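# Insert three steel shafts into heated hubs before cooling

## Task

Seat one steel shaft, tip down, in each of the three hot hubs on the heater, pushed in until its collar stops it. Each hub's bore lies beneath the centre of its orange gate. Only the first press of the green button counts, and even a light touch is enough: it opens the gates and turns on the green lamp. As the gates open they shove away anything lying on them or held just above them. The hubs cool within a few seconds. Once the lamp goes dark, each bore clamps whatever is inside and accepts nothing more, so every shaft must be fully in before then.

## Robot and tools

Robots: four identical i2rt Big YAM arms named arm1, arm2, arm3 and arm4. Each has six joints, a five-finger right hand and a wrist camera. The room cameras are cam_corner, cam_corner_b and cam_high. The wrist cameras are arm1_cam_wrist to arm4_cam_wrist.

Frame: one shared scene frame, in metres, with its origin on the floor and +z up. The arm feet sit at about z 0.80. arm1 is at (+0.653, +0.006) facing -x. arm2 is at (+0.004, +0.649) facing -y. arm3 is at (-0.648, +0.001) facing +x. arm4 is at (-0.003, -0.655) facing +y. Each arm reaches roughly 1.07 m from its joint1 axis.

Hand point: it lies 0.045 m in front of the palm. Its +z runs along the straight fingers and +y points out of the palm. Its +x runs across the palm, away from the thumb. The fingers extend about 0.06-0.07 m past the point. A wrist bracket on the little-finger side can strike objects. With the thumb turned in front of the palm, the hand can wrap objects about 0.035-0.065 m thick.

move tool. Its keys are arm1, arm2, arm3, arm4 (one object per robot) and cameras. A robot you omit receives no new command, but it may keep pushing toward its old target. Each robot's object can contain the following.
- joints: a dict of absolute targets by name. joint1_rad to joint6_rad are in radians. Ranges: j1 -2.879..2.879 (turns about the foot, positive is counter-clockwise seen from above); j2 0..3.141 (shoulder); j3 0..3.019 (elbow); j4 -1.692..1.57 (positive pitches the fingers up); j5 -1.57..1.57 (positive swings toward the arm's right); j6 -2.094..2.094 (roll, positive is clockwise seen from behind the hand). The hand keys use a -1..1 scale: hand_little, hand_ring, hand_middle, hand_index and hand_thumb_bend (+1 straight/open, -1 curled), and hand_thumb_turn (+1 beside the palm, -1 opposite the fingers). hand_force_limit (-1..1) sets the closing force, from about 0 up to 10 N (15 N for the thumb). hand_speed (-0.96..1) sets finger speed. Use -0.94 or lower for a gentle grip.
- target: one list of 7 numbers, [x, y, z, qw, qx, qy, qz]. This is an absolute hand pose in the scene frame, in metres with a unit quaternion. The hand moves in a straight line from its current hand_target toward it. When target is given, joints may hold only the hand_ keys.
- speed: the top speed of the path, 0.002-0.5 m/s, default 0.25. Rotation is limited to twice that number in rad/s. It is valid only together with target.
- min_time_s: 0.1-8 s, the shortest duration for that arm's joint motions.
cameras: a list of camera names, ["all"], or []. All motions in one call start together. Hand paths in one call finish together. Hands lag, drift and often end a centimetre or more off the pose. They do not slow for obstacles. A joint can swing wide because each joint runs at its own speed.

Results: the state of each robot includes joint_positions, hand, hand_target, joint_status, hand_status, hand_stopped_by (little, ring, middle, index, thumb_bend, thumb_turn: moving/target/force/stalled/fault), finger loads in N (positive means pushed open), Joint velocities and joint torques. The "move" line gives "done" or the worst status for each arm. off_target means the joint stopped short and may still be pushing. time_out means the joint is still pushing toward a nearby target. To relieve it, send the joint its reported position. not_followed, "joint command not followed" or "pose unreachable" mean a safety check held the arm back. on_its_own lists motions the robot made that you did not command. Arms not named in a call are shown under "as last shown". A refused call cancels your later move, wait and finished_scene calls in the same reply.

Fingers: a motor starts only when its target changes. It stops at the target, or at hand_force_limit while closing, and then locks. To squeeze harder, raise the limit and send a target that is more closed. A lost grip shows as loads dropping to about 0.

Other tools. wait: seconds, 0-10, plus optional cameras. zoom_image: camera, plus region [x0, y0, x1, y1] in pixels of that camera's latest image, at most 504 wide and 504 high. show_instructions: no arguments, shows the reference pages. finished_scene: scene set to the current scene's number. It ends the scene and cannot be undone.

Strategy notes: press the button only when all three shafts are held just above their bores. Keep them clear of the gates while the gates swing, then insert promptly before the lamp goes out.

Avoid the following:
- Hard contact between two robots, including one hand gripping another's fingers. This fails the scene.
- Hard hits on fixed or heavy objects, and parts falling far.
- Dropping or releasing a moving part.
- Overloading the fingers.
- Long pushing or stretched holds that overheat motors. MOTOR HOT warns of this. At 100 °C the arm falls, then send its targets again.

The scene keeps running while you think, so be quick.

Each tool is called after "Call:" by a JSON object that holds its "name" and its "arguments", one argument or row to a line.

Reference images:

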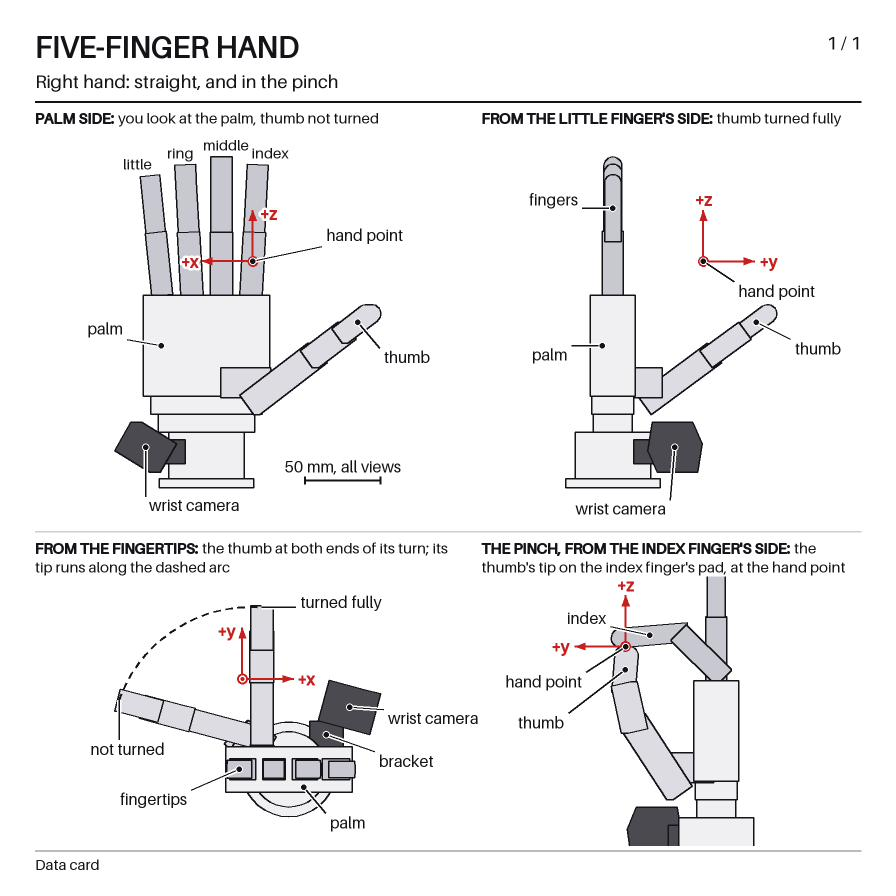

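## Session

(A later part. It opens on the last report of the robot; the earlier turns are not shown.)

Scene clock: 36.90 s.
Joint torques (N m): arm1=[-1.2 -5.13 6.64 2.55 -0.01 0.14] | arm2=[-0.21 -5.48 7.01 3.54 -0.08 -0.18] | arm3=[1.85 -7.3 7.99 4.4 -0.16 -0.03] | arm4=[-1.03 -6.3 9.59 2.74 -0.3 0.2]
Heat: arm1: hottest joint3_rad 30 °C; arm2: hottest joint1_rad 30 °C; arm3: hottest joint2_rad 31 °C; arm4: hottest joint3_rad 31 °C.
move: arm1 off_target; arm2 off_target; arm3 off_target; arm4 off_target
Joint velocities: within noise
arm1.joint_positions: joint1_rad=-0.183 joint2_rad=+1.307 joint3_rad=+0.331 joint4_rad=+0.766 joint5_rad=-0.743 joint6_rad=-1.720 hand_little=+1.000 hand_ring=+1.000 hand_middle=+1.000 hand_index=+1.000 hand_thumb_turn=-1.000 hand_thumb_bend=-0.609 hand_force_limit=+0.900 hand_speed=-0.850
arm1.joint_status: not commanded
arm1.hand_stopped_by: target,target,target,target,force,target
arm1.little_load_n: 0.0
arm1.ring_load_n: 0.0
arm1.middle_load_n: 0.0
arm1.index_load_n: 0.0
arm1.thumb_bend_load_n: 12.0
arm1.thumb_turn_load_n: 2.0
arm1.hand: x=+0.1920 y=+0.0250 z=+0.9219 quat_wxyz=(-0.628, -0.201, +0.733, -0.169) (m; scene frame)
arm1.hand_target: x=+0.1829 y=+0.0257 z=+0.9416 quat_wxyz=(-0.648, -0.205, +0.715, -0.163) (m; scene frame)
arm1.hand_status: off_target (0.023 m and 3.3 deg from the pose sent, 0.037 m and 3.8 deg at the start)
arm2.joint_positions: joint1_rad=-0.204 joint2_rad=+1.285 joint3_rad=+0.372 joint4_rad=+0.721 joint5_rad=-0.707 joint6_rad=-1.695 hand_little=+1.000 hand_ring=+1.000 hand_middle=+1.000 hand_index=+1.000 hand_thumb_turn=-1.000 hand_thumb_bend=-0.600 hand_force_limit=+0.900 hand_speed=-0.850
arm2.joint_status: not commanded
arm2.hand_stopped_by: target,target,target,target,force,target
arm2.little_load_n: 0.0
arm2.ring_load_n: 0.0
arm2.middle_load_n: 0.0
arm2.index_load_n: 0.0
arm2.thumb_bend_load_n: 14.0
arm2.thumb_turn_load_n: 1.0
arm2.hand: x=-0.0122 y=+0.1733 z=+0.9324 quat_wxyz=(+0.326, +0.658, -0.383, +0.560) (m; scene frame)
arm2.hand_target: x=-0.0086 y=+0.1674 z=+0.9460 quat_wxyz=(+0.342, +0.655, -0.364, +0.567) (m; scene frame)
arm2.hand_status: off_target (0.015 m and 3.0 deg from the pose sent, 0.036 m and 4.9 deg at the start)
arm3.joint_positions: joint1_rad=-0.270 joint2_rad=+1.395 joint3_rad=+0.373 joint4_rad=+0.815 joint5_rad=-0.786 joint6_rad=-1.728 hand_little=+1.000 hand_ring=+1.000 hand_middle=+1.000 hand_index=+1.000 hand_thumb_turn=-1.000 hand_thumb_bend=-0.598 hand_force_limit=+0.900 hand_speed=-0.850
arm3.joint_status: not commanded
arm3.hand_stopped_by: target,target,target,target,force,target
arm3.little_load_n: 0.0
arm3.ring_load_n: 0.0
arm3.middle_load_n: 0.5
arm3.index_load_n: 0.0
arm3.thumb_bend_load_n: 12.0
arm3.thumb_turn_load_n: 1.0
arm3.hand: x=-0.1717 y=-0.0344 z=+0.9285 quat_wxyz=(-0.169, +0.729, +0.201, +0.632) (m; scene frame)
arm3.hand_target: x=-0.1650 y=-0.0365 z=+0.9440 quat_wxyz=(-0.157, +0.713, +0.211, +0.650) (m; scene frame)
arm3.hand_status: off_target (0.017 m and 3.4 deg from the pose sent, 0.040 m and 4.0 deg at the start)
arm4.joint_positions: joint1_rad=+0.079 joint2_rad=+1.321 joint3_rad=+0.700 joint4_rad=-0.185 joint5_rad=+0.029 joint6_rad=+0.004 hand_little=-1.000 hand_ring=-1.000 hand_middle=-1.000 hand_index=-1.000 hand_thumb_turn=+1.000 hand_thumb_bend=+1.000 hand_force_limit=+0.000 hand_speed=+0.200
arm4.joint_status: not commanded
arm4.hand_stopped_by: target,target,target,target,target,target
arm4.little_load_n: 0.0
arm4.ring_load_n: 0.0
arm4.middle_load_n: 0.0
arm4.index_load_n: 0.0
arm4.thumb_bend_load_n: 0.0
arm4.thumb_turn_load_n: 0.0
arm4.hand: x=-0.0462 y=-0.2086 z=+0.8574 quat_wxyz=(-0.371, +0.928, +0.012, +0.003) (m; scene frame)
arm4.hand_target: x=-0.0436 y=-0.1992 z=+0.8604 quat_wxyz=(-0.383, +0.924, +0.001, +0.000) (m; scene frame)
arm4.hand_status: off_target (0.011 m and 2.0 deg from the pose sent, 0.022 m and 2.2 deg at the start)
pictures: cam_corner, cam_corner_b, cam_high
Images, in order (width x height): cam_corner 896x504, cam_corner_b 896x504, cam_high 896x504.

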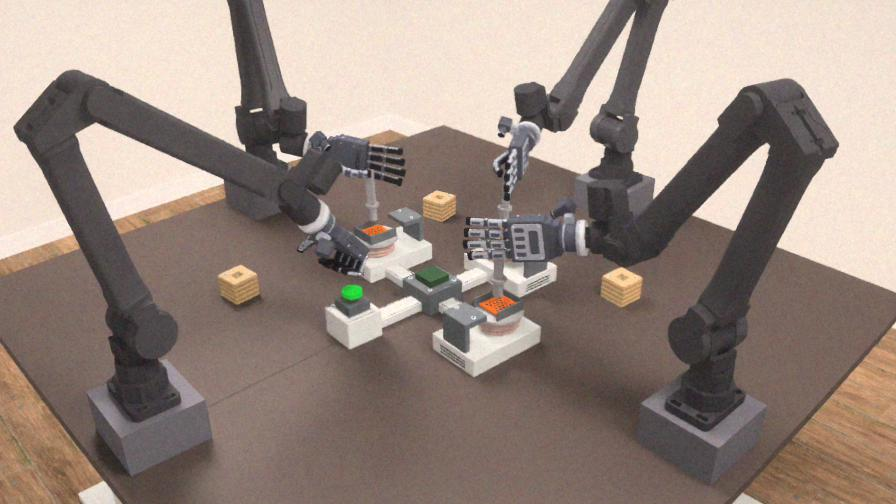

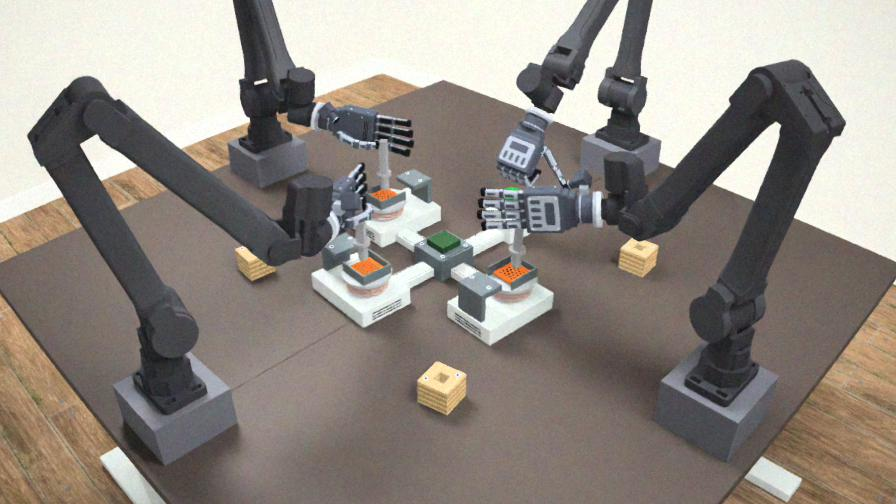

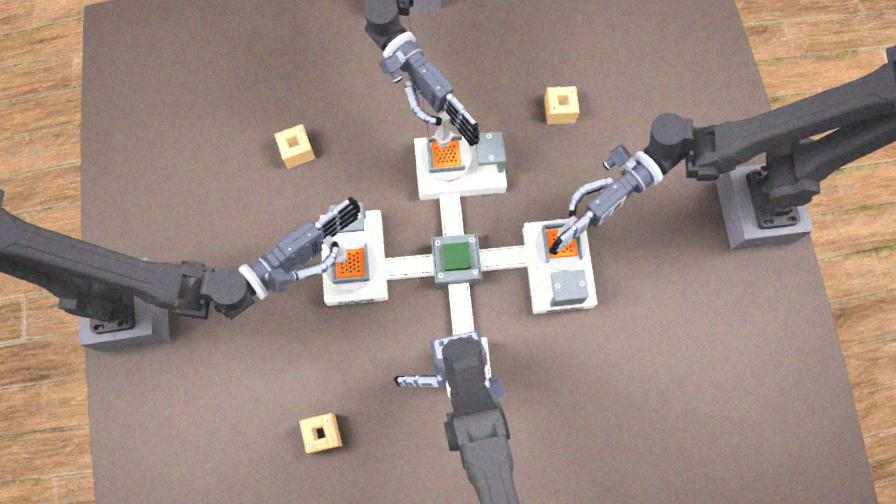

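Call:
{"name": "move", "arguments": {
  "arm1": {"target": [0.1885, 0.0275, 0.943, 0.65865, 0.20241, -0.70588, 0.16422], "speed": 0.06},
  "arm2": {"target": [-0.002, 0.157, 0.942, 0.34127, 0.65505, -0.3631, 0.56798], "speed": 0.06},
  "arm3": {"target": [-0.1455, -0.0365, 0.942, 0.15083, -0.73182, -0.21678, -0.62828], "speed": 0.06},
  "cameras": ["cam_corner", "cam_corner_b", "cam_high"]
}}

Call:
{"name": "zoom_image", "arguments": {
  "camera": "cam_corner",
  "region": [470, 260, 530, 320]
}}

Call:
{"name": "zoom_image", "arguments": {
  "camera": "cam_corner_b",
  "region": [355, 160, 415, 220]
}}

Call:
{"name": "zoom_image", "arguments": {
  "camera": "cam_corner_b",
  "region": [335, 230, 395, 290]
}}

Call:
{"name": "zoom_image", "arguments": {
  "camera": "cam_high",
  "region": [416, 114, 476, 174]
}}

Call:
{"name": "zoom_image", "arguments": {
  "camera": "cam_corner_b",
  "region": [485, 230, 545, 290]
}}

Call:
{"name": "zoom_image", "arguments": {
  "camera": "cam_corner",
  "region": [345, 200, 405, 260]
}}

Call:
{"name": "zoom_image", "arguments": {
  "camera": "cam_high",
  "region": [320, 224, 380, 284]
}}

Call:
{"name": "zoom_image", "arguments": {
  "camera": "cam_corner",
  "region": [470, 200, 530, 260]
}}

Scene clock: 41.53 s.
Joint torques (N m): arm1=[-2.37 -5.25 6.28 2.63 -0.44 0.2] | arm2=[-1.38 -6.01 8.1 3.44 -0.07 -0.13] | arm3=[2.67 -8.88 12.11 1.65 -0.12 -0.11] | arm4=[-1.08 -6.36 9.59 2.74 -0.3 0.2]
Heat: arm1: hottest joint3_rad 30 °C; arm2: hottest joint1_rad 30 °C; arm3: hottest joint2_rad 31 °C; arm4: hottest joint3_rad 31 °C.
move: arm1 off_target; arm2 off_target; arm3 off_target
Joint velocities: within noise
arm1.joint_positions: joint1_rad=-0.185 joint2_rad=+1.316 joint3_rad=+0.311 joint4_rad=+0.834 joint5_rad=-0.744 joint6_rad=-1.698 hand_little=+1.000 hand_ring=+1.000 hand_middle=+1.000 hand_index=+1.000 hand_thumb_turn=-1.000 hand_thumb_bend=-0.609 hand_force_limit=+0.900 hand_speed=-0.850
arm1.joint_status: not commanded
arm1.hand_stopped_by: target,target,target,target,force,target
arm1.little_load_n: 0.0
arm1.ring_load_n: 0.0
arm1.middle_load_n: 0.0
arm1.index_load_n: 0.0
arm1.thumb_bend_load_n: 12.0
arm1.thumb_turn_load_n: 2.0
arm1.hand: x=+0.1956 y=+0.0243 z=+0.9244 quat_wxyz=(-0.639, -0.199, +0.724, -0.169) (m; scene frame)
arm1.hand_target: x=+0.1886 y=+0.0280 z=+0.9430 quat_wxyz=(-0.658, -0.202, +0.706, -0.164) (m; scene frame)
arm1.hand_status: off_target (0.020 m and 3.1 deg from the pose sent, 0.022 m and 4.7 deg at the start)
arm2.joint_positions: joint1_rad=-0.181 joint2_rad=+1.325 joint3_rad=+0.372 joint4_rad=+0.744 joint5_rad=-0.686 joint6_rad=-1.695 hand_little=+1.000 hand_ring=+1.000 hand_middle=+1.000 hand_index=+1.000 hand_thumb_turn=-1.000 hand_thumb_bend=-0.600 hand_force_limit=+0.900 hand_speed=-0.850
arm2.joint_status: not commanded
arm2.hand_stopped_by: target,target,target,target,force,target
arm2.little_load_n: 0.0
arm2.ring_load_n: 0.0
arm2.middle_load_n: 0.0
arm2.index_load_n: 0.5
arm2.thumb_bend_load_n: 13.5
arm2.thumb_turn_load_n: 0.5
arm2.hand: x=-0.0060 y=+0.1706 z=+0.9200 quat_wxyz=(+0.320, +0.662, -0.387, +0.556) (m; scene frame)
arm2.hand_target: x=-0.0033 y=+0.1579 z=+0.9419 quat_wxyz=(+0.342, +0.655, -0.364, +0.567) (m; scene frame)
arm2.hand_status: off_target (0.026 m and 3.9 deg from the pose sent, 0.022 m and 3.0 deg at the start)
arm3.joint_positions: joint1_rad=-0.268 joint2_rad=+1.395 joint3_rad=+0.397 joint4_rad=+0.725 joint5_rad=-0.753 joint6_rad=-1.765 hand_little=+1.000 hand_ring=+1.000 hand_middle=+1.000 hand_index=+1.000 hand_thumb_turn=-1.000 hand_thumb_bend=-0.598 hand_force_limit=+0.900 hand_speed=-0.850
arm3.joint_status: not commanded
arm3.hand_stopped_by: target,target,target,target,force,target
arm3.little_load_n: 0.0
arm3.ring_load_n: 0.0
arm3.middle_load_n: 0.0
arm3.index_load_n: 0.5
arm3.thumb_bend_load_n: 12.0
arm3.thumb_turn_load_n: 1.0
arm3.hand: x=-0.1671 y=-0.0415 z=+0.9187 quat_wxyz=(-0.158, +0.748, +0.195, +0.614) (m; scene frame)
arm3.hand_target: x=-0.1474 y=-0.0417 z=+0.9425 quat_wxyz=(-0.147, +0.733, +0.213, +0.629) (m; scene frame)
arm3.hand_status: off_target (0.032 m and 3.6 deg from the pose sent, 0.030 m and 2.8 deg at the start)
arm4: as last shown
pictures: cam_corner, cam_corner_b, cam_high
Images, in order (width x height): cam_corner 896x504, cam_corner_b 896x504, cam_high 896x504.

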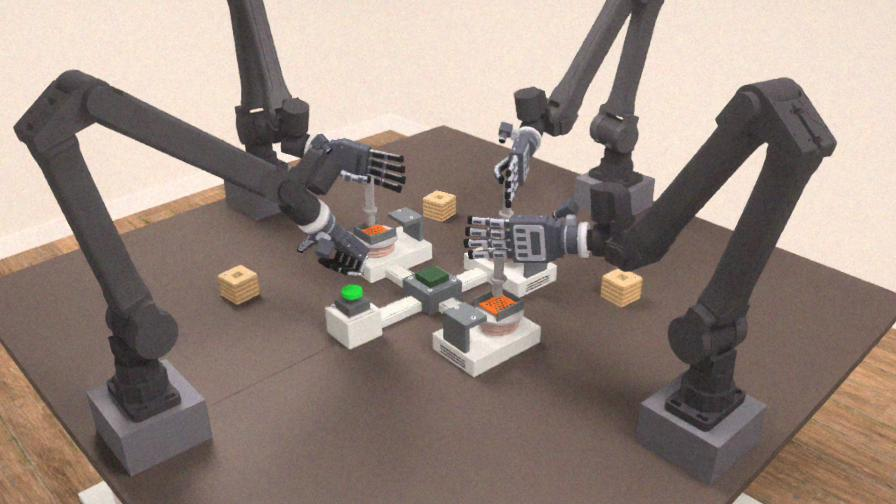

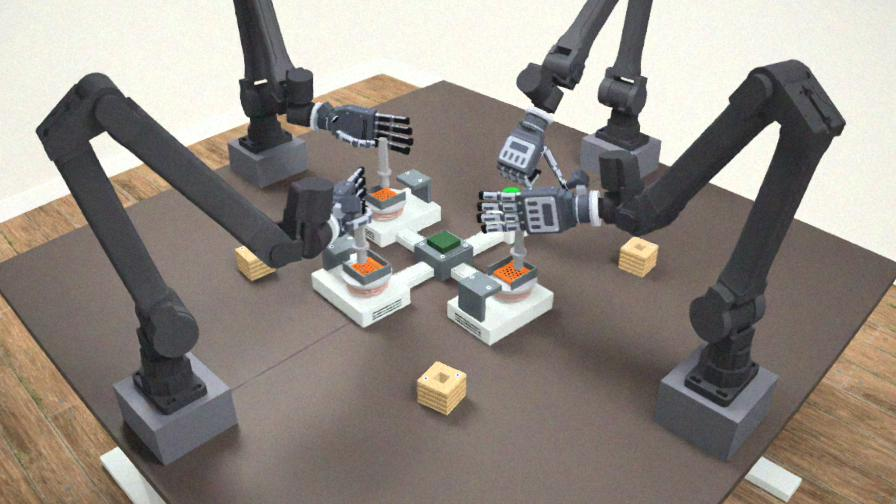

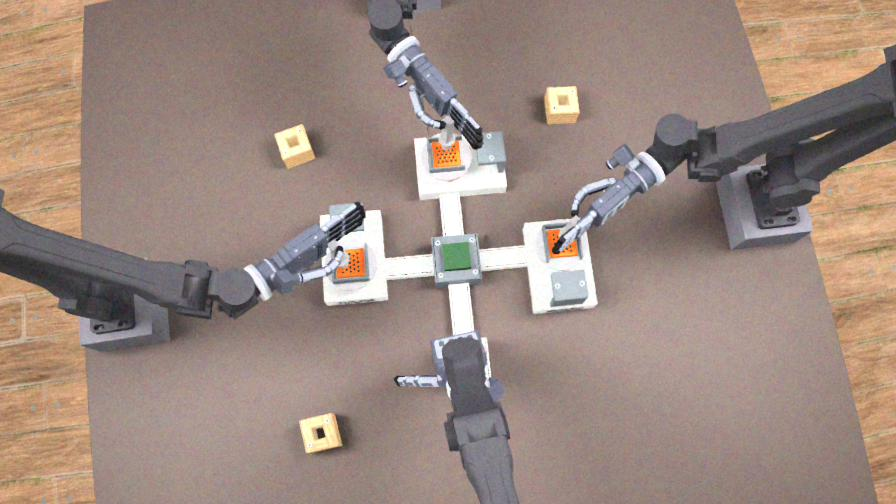

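Scaled by 8.400 from the camera's 896x504 image, which has a finer 1280x720 frame.

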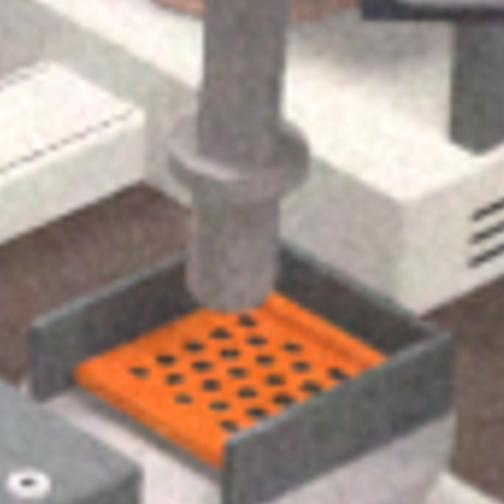

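Scaled by 8.400 from the camera's 896x504 image, which has a finer 1280x720 frame.

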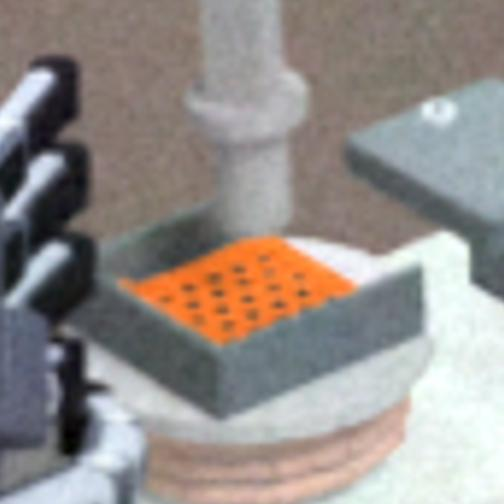

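Scaled by 8.400 from the camera's 896x504 image, which has a finer 1280x720 frame.

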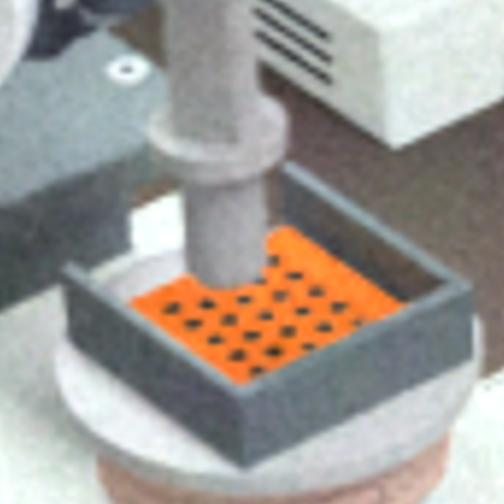

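Scaled by 8.400 from the camera's 896x504 image, which has a finer 1280x720 frame.

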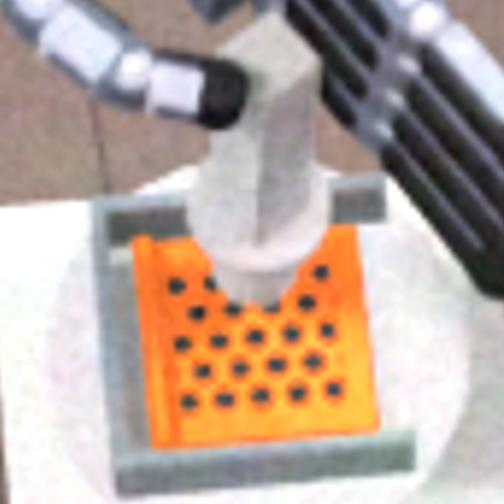

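Scaled by 8.400 from the camera's 896x504 image, which has a finer 1280x720 frame.

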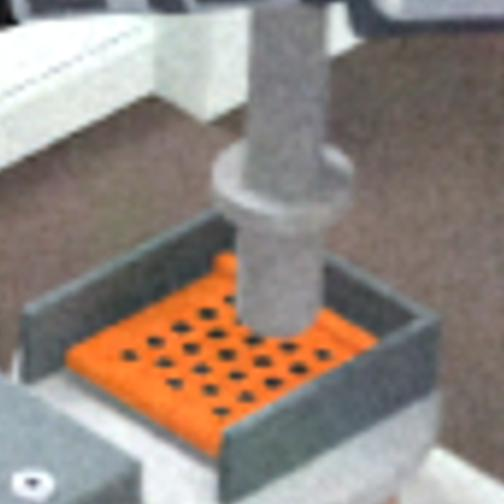

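Scaled by 8.400 from the camera's 896x504 image, which has a finer 1280x720 frame.

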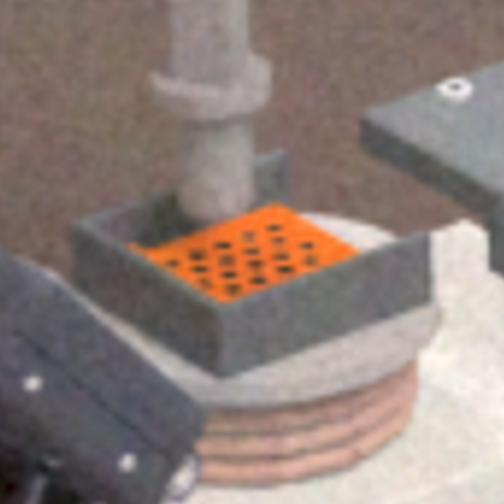

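Scaled by 8.400 from the camera's 896x504 image, which has a finer 1280x720 frame.

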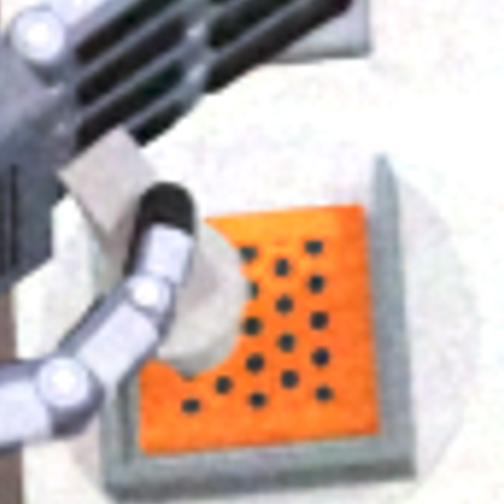

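Scaled by 8.400 from the camera's 896x504 image, which has a finer 1280x720 frame.

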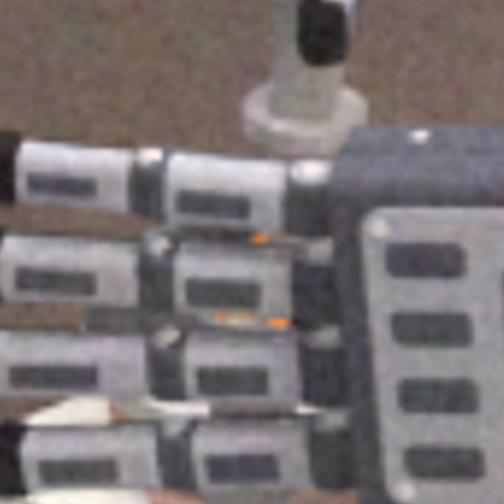

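Call:
{"name": "move", "arguments": {
  "arm1": {"target": [0.194, 0.0305, 0.941, 0.65865, 0.20241, -0.70588, 0.16422], "speed": 0.06},
  "arm2": {"target": [-0.0035, 0.147, 0.946, 0.34127, 0.65505, -0.3631, 0.56798], "speed": 0.06},
  "arm3": {"target": [-0.1355, -0.0325, 0.948, 0.15083, -0.73182, -0.21678, -0.62828], "speed": 0.06},
  "cameras": ["cam_corner", "cam_corner_b", "cam_high"]
}}

Call:
{"name": "zoom_image", "arguments": {
  "camera": "cam_corner",
  "region": [470, 260, 530, 320]
}}

Call:
{"name": "zoom_image", "arguments": {
  "camera": "cam_corner_b",
  "region": [355, 160, 415, 220]
}}

Call:
{"name": "zoom_image", "arguments": {
  "camera": "cam_corner_b",
  "region": [335, 230, 395, 290]
}}

Call:
{"name": "zoom_image", "arguments": {
  "camera": "cam_high",
  "region": [416, 114, 476, 174]
}}

Call:
{"name": "zoom_image", "arguments": {
  "camera": "cam_corner_b",
  "region": [485, 230, 545, 290]
}}

Call:
{"name": "zoom_image", "arguments": {
  "camera": "cam_corner",
  "region": [345, 200, 405, 260]
}}

Call:
{"name": "zoom_image", "arguments": {
  "camera": "cam_high",
  "region": [320, 224, 380, 284]
}}

Scene clock: 43.80 s.
Joint torques (N m): arm1=[-2.37 -5.66 6.13 2.7 -0.45 0.12] | arm2=[-0.79 -5.77 10.36 2.92 -0.07 -0.11] | arm3=[2.43 -8.88 12.48 1.83 -0.11 -0.1] | arm4=[-1.03 -6.42 9.61 2.74 -0.3 0.2]
Heat: arm1: hottest joint3_rad 30 °C; arm2: hottest joint1_rad 30 °C; arm3: hottest joint2_rad 31 °C; arm4: hottest joint3_rad 31 °C.
move: arm1 off_target; arm2 off_target; arm3 off_target
Joint velocities: within noise
arm1.joint_positions: joint1_rad=-0.199 joint2_rad=+1.316 joint3_rad=+0.298 joint4_rad=+0.841 joint5_rad=-0.761 joint6_rad=-1.697 hand_little=+1.000 hand_ring=+1.000 hand_middle=+1.000 hand_index=+1.000 hand_thumb_turn=-1.000 hand_thumb_bend=-0.609 hand_force_limit=+0.900 hand_speed=-0.850
arm1.joint_status: not commanded
arm1.hand_stopped_by: target,target,target,target,force,target
arm1.little_load_n: 0.0
arm1.ring_load_n: 0.5
arm1.middle_load_n: 0.0
arm1.index_load_n: 0.0
arm1.thumb_bend_load_n: 12.0
arm1.thumb_turn_load_n: 2.0
arm1.hand: x=+0.2013 y=+0.0260 z=+0.9203 quat_wxyz=(-0.637, -0.198, +0.725, -0.172) (m; scene frame)
arm1.hand_target: x=+0.1944 y=+0.0297 z=+0.9405 quat_wxyz=(-0.658, -0.203, +0.706, -0.165) (m; scene frame)
arm1.hand_status: off_target (0.022 m and 3.4 deg from the pose sent, 0.018 m and 3.1 deg at the start)
arm2.joint_positions: joint1_rad=-0.181 joint2_rad=+1.334 joint3_rad=+0.372 joint4_rad=+0.744 joint5_rad=-0.686 joint6_rad=-1.695 hand_little=+1.000 hand_ring=+1.000 hand_middle=+1.000 hand_index=+1.000 hand_thumb_turn=-1.000 hand_thumb_bend=-0.600 hand_force_limit=+0.900 hand_speed=-0.850
arm2.joint_status: not commanded
arm2.hand_stopped_by: target,target,target,target,force,target
arm2.little_load_n: 0.5
arm2.ring_load_n: 0.0
arm2.middle_load_n: 0.0
arm2.index_load_n: 0.5
arm2.thumb_bend_load_n: 14.0
arm2.thumb_turn_load_n: 1.0
arm2.hand: x=-0.0060 y=+0.1707 z=+0.9158 quat_wxyz=(+0.317, +0.663, -0.390, +0.555) (m; scene frame)
arm2.hand_target: x=-0.0046 y=+0.1491 z=+0.9463 quat_wxyz=(+0.342, +0.655, -0.364, +0.568) (m; scene frame)
arm2.hand_status: off_target (0.038 m and 4.5 deg from the pose sent, 0.035 m and 3.9 deg at the start)
arm3.joint_positions: joint1_rad=-0.239 joint2_rad=+1.395 joint3_rad=+0.423 joint4_rad=+0.702 joint5_rad=-0.738 joint6_rad=-1.766 hand_little=+1.000 hand_ring=+1.000 hand_middle=+1.000 hand_index=+1.000 hand_thumb_turn=-1.000 hand_thumb_bend=-0.598 hand_force_limit=+0.900 hand_speed=-0.850
arm3.joint_status: not commanded
arm3.hand_stopped_by: target,target,target,target,force,target
arm3.little_load_n: 0.0
arm3.ring_load_n: 0.0
arm3.middle_load_n: 0.0
arm3.index_load_n: 0.0
arm3.thumb_bend_load_n: 11.5
arm3.thumb_turn_load_n: 1.0
arm3.hand: x=-0.1571 y=-0.0326 z=+0.9248 quat_wxyz=(-0.160, +0.746, +0.203, +0.613) (m; scene frame)
arm3.hand_target: x=-0.1372 y=-0.0322 z=+0.9479 quat_wxyz=(-0.151, +0.732, +0.217, +0.628) (m; scene frame)
arm3.hand_status: off_target (0.032 m and 3.1 deg from the pose sent, 0.044 m and 3.6 deg at the start)
arm4: as last shown
pictures: cam_corner, cam_corner_b, cam_high
Images, in order (width x height): cam_corner 896x504, cam_corner_b 896x504, cam_high 896x504.

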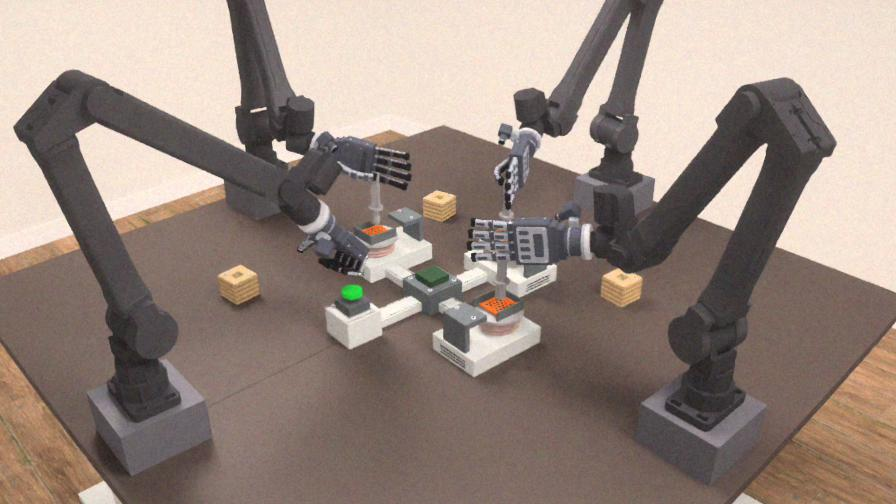

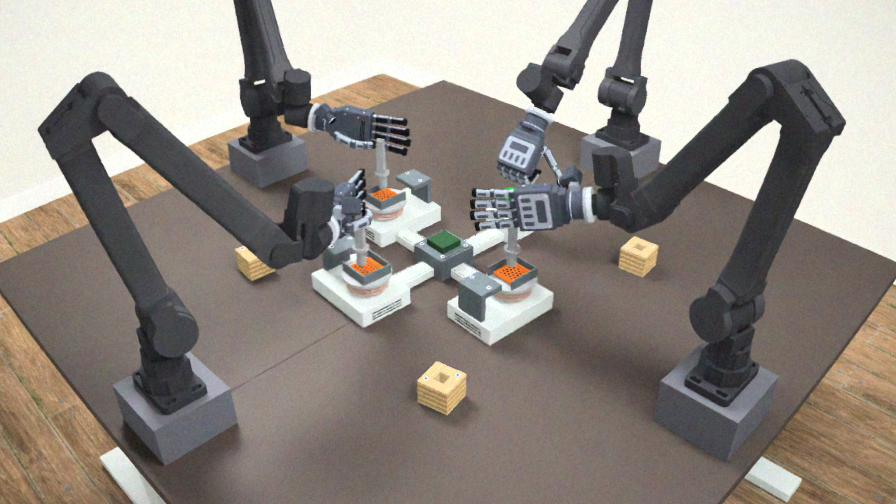

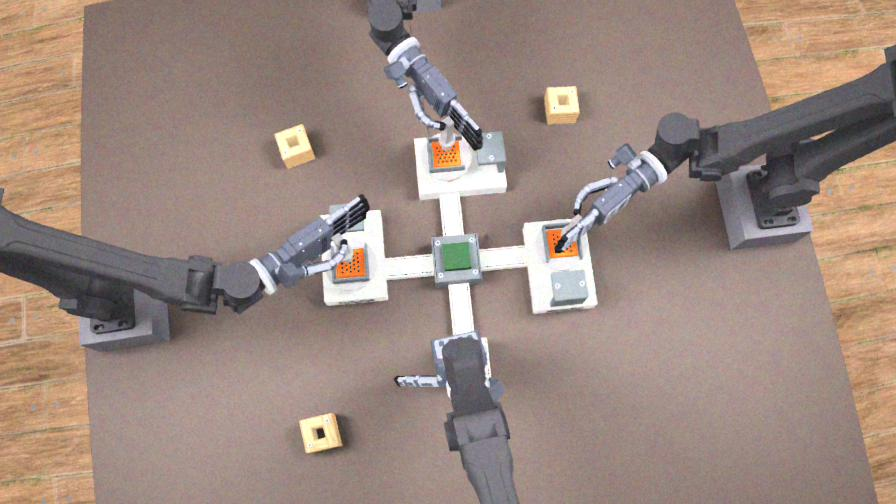

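Scaled by 8.400 from the camera's 896x504 image, which has a finer 1280x720 frame.

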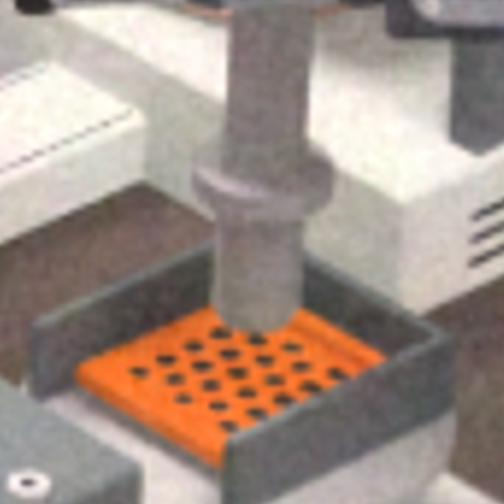

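Scaled by 8.400 from the camera's 896x504 image, which has a finer 1280x720 frame.

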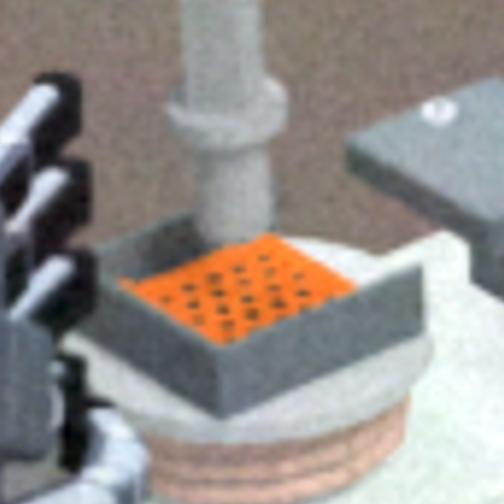

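Scaled by 8.400 from the camera's 896x504 image, which has a finer 1280x720 frame.

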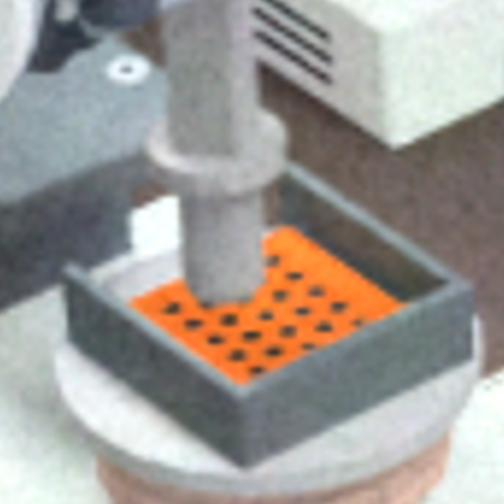

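Scaled by 8.400 from the camera's 896x504 image, which has a finer 1280x720 frame.

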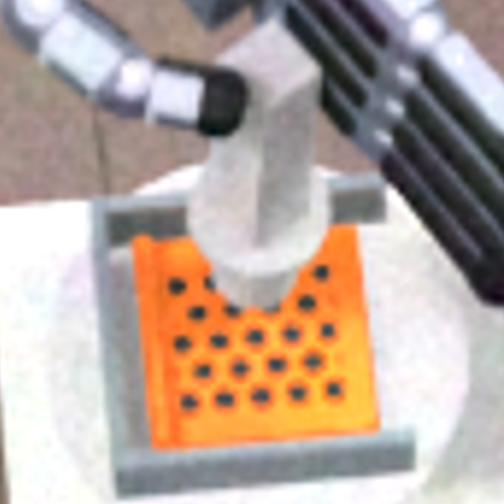

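Scaled by 8.400 from the camera's 896x504 image, which has a finer 1280x720 frame.

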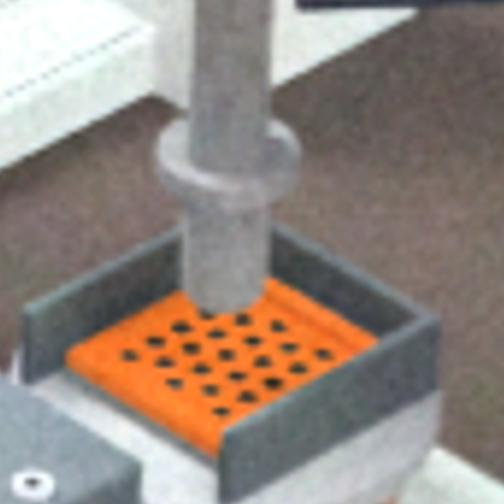

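Scaled by 8.400 from the camera's 896x504 image, which has a finer 1280x720 frame.

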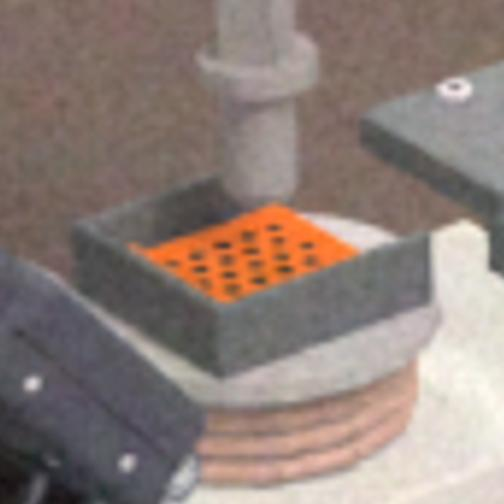

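Scaled by 8.400 from the camera's 896x504 image, which has a finer 1280x720 frame.

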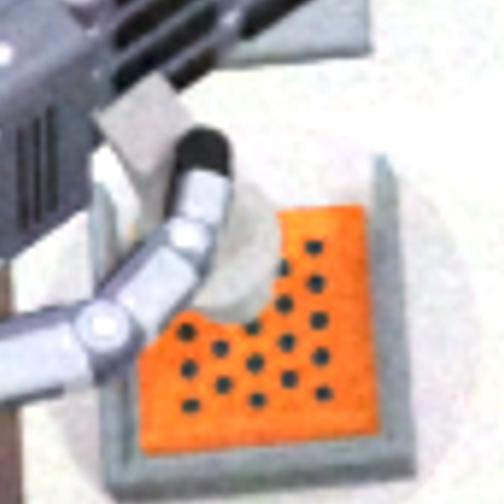

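Call:
{"name": "move", "arguments": {
  "arm1": {"target": [0.1915, 0.0305, 0.941, 0.65865, 0.20241, -0.70588, 0.16422], "speed": 0.06},
  "arm2": {"target": [-0.0055, 0.138, 0.953, 0.34127, 0.65505, -0.3631, 0.56798], "speed": 0.06},
  "arm3": {"target": [-0.136, -0.0385, 0.946, 0.15083, -0.73182, -0.21678, -0.62828], "speed": 0.06},
  "cameras": ["cam_corner", "cam_corner_b", "cam_high"]
}}

Call:
{"name": "zoom_image", "arguments": {
  "camera": "cam_corner",
  "region": [470, 260, 530, 320]
}}

Call:
{"name": "zoom_image", "arguments": {
  "camera": "cam_corner_b",
  "region": [335, 230, 395, 290]
}}

Call:
{"name": "zoom_image", "arguments": {
  "camera": "cam_high",
  "region": [416, 114, 476, 174]
}}

Call:
{"name": "zoom_image", "arguments": {
  "camera": "cam_corner_b",
  "region": [485, 230, 545, 290]
}}

Call:
{"name": "zoom_image", "arguments": {
  "camera": "cam_corner",
  "region": [345, 200, 405, 260]
}}

Call:
{"name": "zoom_image", "arguments": {
  "camera": "cam_corner",
  "region": [300, 230, 400, 330]
}}

Scene clock: 45.83 s.
Joint torques (N m): arm1=[-2.37 -5.36 6.57 2.78 -0.35 0.11] | arm2=[-0.5 -5.66 11.32 2.09 -0.11 -0.17] | arm3=[0.91 -7.82 12.66 2.14 -0.43 -0.16] | arm4=[-1.03 -6.36 9.59 2.74 -0.29 0.2]
Heat: arm1: hottest joint3_rad 30 °C; arm2: hottest joint1_rad 30 °C; arm3: hottest joint2_rad 31 °C; arm4: hottest joint3_rad 31 °C.
move: arm1 off_target; arm2 off_target; arm3 off_target
Joint velocities: within noise
arm1.joint_positions: joint1_rad=-0.199 joint2_rad=+1.317 joint3_rad=+0.298 joint4_rad=+0.841 joint5_rad=-0.761 joint6_rad=-1.697 hand_little=+1.000 hand_ring=+1.000 hand_middle=+1.000 hand_index=+1.000 hand_thumb_turn=-1.000 hand_thumb_bend=-0.609 hand_force_limit=+0.900 hand_speed=-0.850
arm1.joint_status: not commanded
arm1.hand_stopped_by: target,target,target,target,force,target
arm1.little_load_n: 0.0
arm1.ring_load_n: 0.0
arm1.middle_load_n: 0.5
arm1.index_load_n: 0.0
arm1.thumb_bend_load_n: 12.0
arm1.thumb_turn_load_n: 2.0
arm1.hand: x=+0.2013 y=+0.0260 z=+0.9196 quat_wxyz=(-0.637, -0.198, +0.725, -0.173) (m; scene frame)
arm1.hand_target: x=+0.1918 y=+0.0304 z=+0.9411 quat_wxyz=(-0.658, -0.203, +0.706, -0.164) (m; scene frame)
arm1.hand_status: off_target (0.024 m and 3.5 deg from the pose sent, 0.023 m and 3.4 deg at the start)
arm2.joint_positions: joint1_rad=-0.181 joint2_rad=+1.334 joint3_rad=+0.392 joint4_rad=+0.744 joint5_rad=-0.686 joint6_rad=-1.695 hand_little=+1.000 hand_ring=+1.000 hand_middle=+1.000 hand_index=+1.000 hand_thumb_turn=-1.000 hand_thumb_bend=-0.600 hand_force_limit=+0.900 hand_speed=-0.850
arm2.joint_status: not commanded
arm2.hand_stopped_by: target,target,target,target,force,target
arm2.little_load_n: 0.0
arm2.ring_load_n: 0.0
arm2.middle_load_n: 0.0
arm2.index_load_n: 0.0
arm2.thumb_bend_load_n: 14.0
arm2.thumb_turn_load_n: 0.5
arm2.hand: x=-0.0073 y=+0.1630 z=+0.9252 quat_wxyz=(+0.324, +0.661, -0.384, +0.558) (m; scene frame)
arm2.hand_target: x=-0.0056 y=+0.1403 z=+0.9530 quat_wxyz=(+0.341, +0.655, -0.363, +0.568) (m; scene frame)
arm2.hand_status: off_target (0.037 m and 3.3 deg from the pose sent, 0.050 m and 4.5 deg at the start)
arm3.joint_positions: joint1_rad=-0.239 joint2_rad=+1.402 joint3_rad=+0.423 joint4_rad=+0.702 joint5_rad=-0.746 joint6_rad=-1.766 hand_little=+1.000 hand_ring=+1.000 hand_middle=+1.000 hand_index=+1.000 hand_thumb_turn=-1.000 hand_thumb_bend=-0.598 hand_force_limit=+0.900 hand_speed=-0.850
arm3.joint_status: not commanded
arm3.hand_stopped_by: target,target,target,target,force,target
arm3.little_load_n: 0.0
arm3.ring_load_n: -0.5
arm3.middle_load_n: 0.5
arm3.index_load_n: 0.0
arm3.thumb_bend_load_n: 12.0
arm3.thumb_turn_load_n: 1.0
arm3.hand: x=-0.1575 y=-0.0311 z=+0.9221 quat_wxyz=(-0.165, +0.747, +0.204, +0.611) (m; scene frame)
arm3.hand_target: x=-0.1376 y=-0.0387 z=+0.9466 quat_wxyz=(-0.150, +0.732, +0.216, +0.629) (m; scene frame)
arm3.hand_status: off_target (0.033 m and 3.4 deg from the pose sent, 0.031 m and 3.1 deg at the start)
arm4: as last shown
arm4.middle_load_n: 0.5
pictures: cam_corner, cam_corner_b, cam_high
Images, in order (width x height): cam_corner 896x504, cam_corner_b 896x504, cam_high 896x504.

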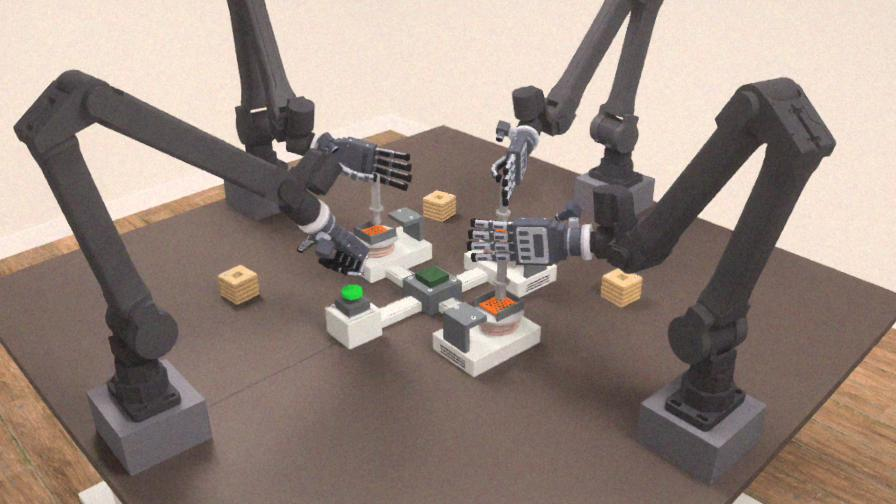

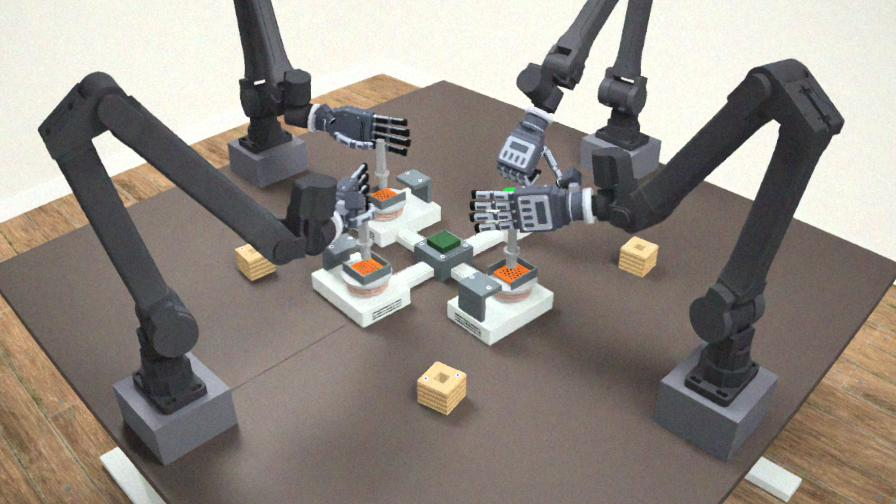

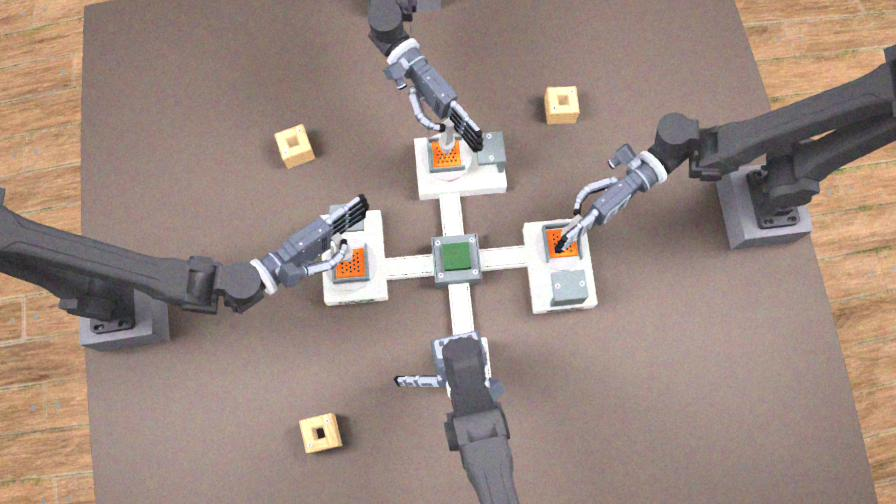

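Scaled by 8.400 from the camera's 896x504 image, which has a finer 1280x720 frame.

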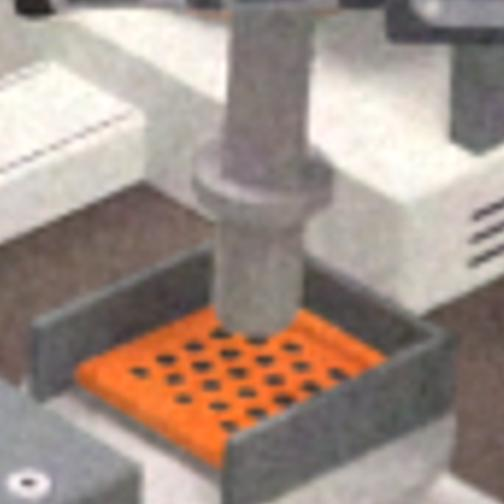

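Scaled by 8.400 from the camera's 896x504 image, which has a finer 1280x720 frame.

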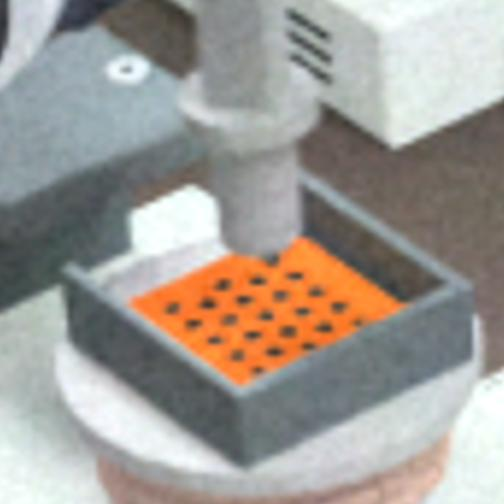

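Scaled by 8.400 from the camera's 896x504 image, which has a finer 1280x720 frame.

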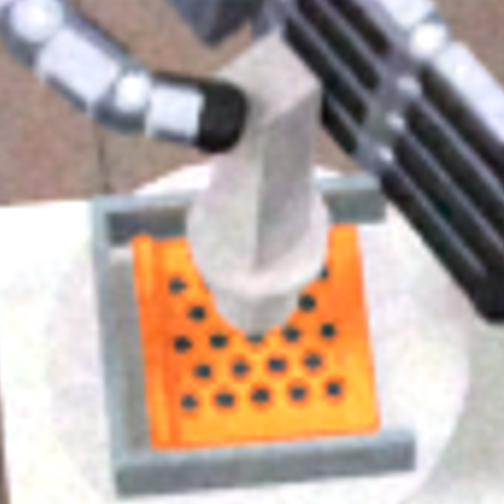

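Scaled by 8.400 from the camera's 896x504 image, which has a finer 1280x720 frame.

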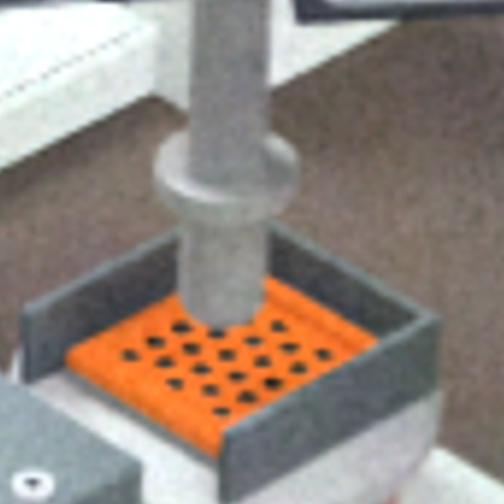

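Scaled by 8.400 from the camera's 896x504 image, which has a finer 1280x720 frame.

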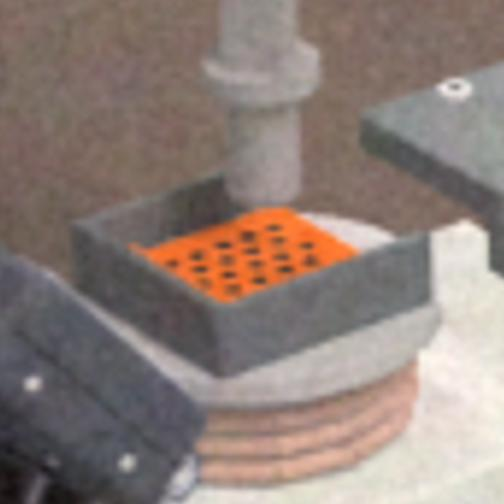

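Scaled by 5.040 from the camera's 896x504 image, which has a finer 1280x720 frame.

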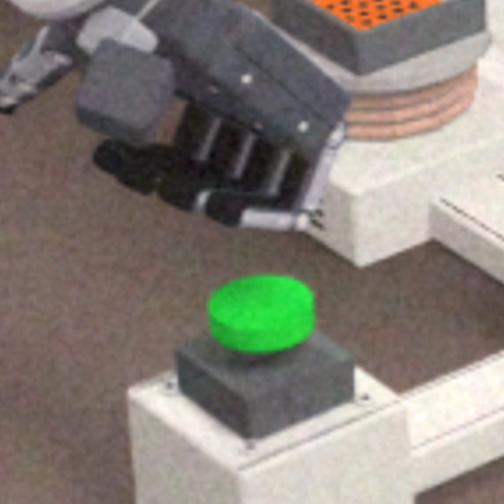

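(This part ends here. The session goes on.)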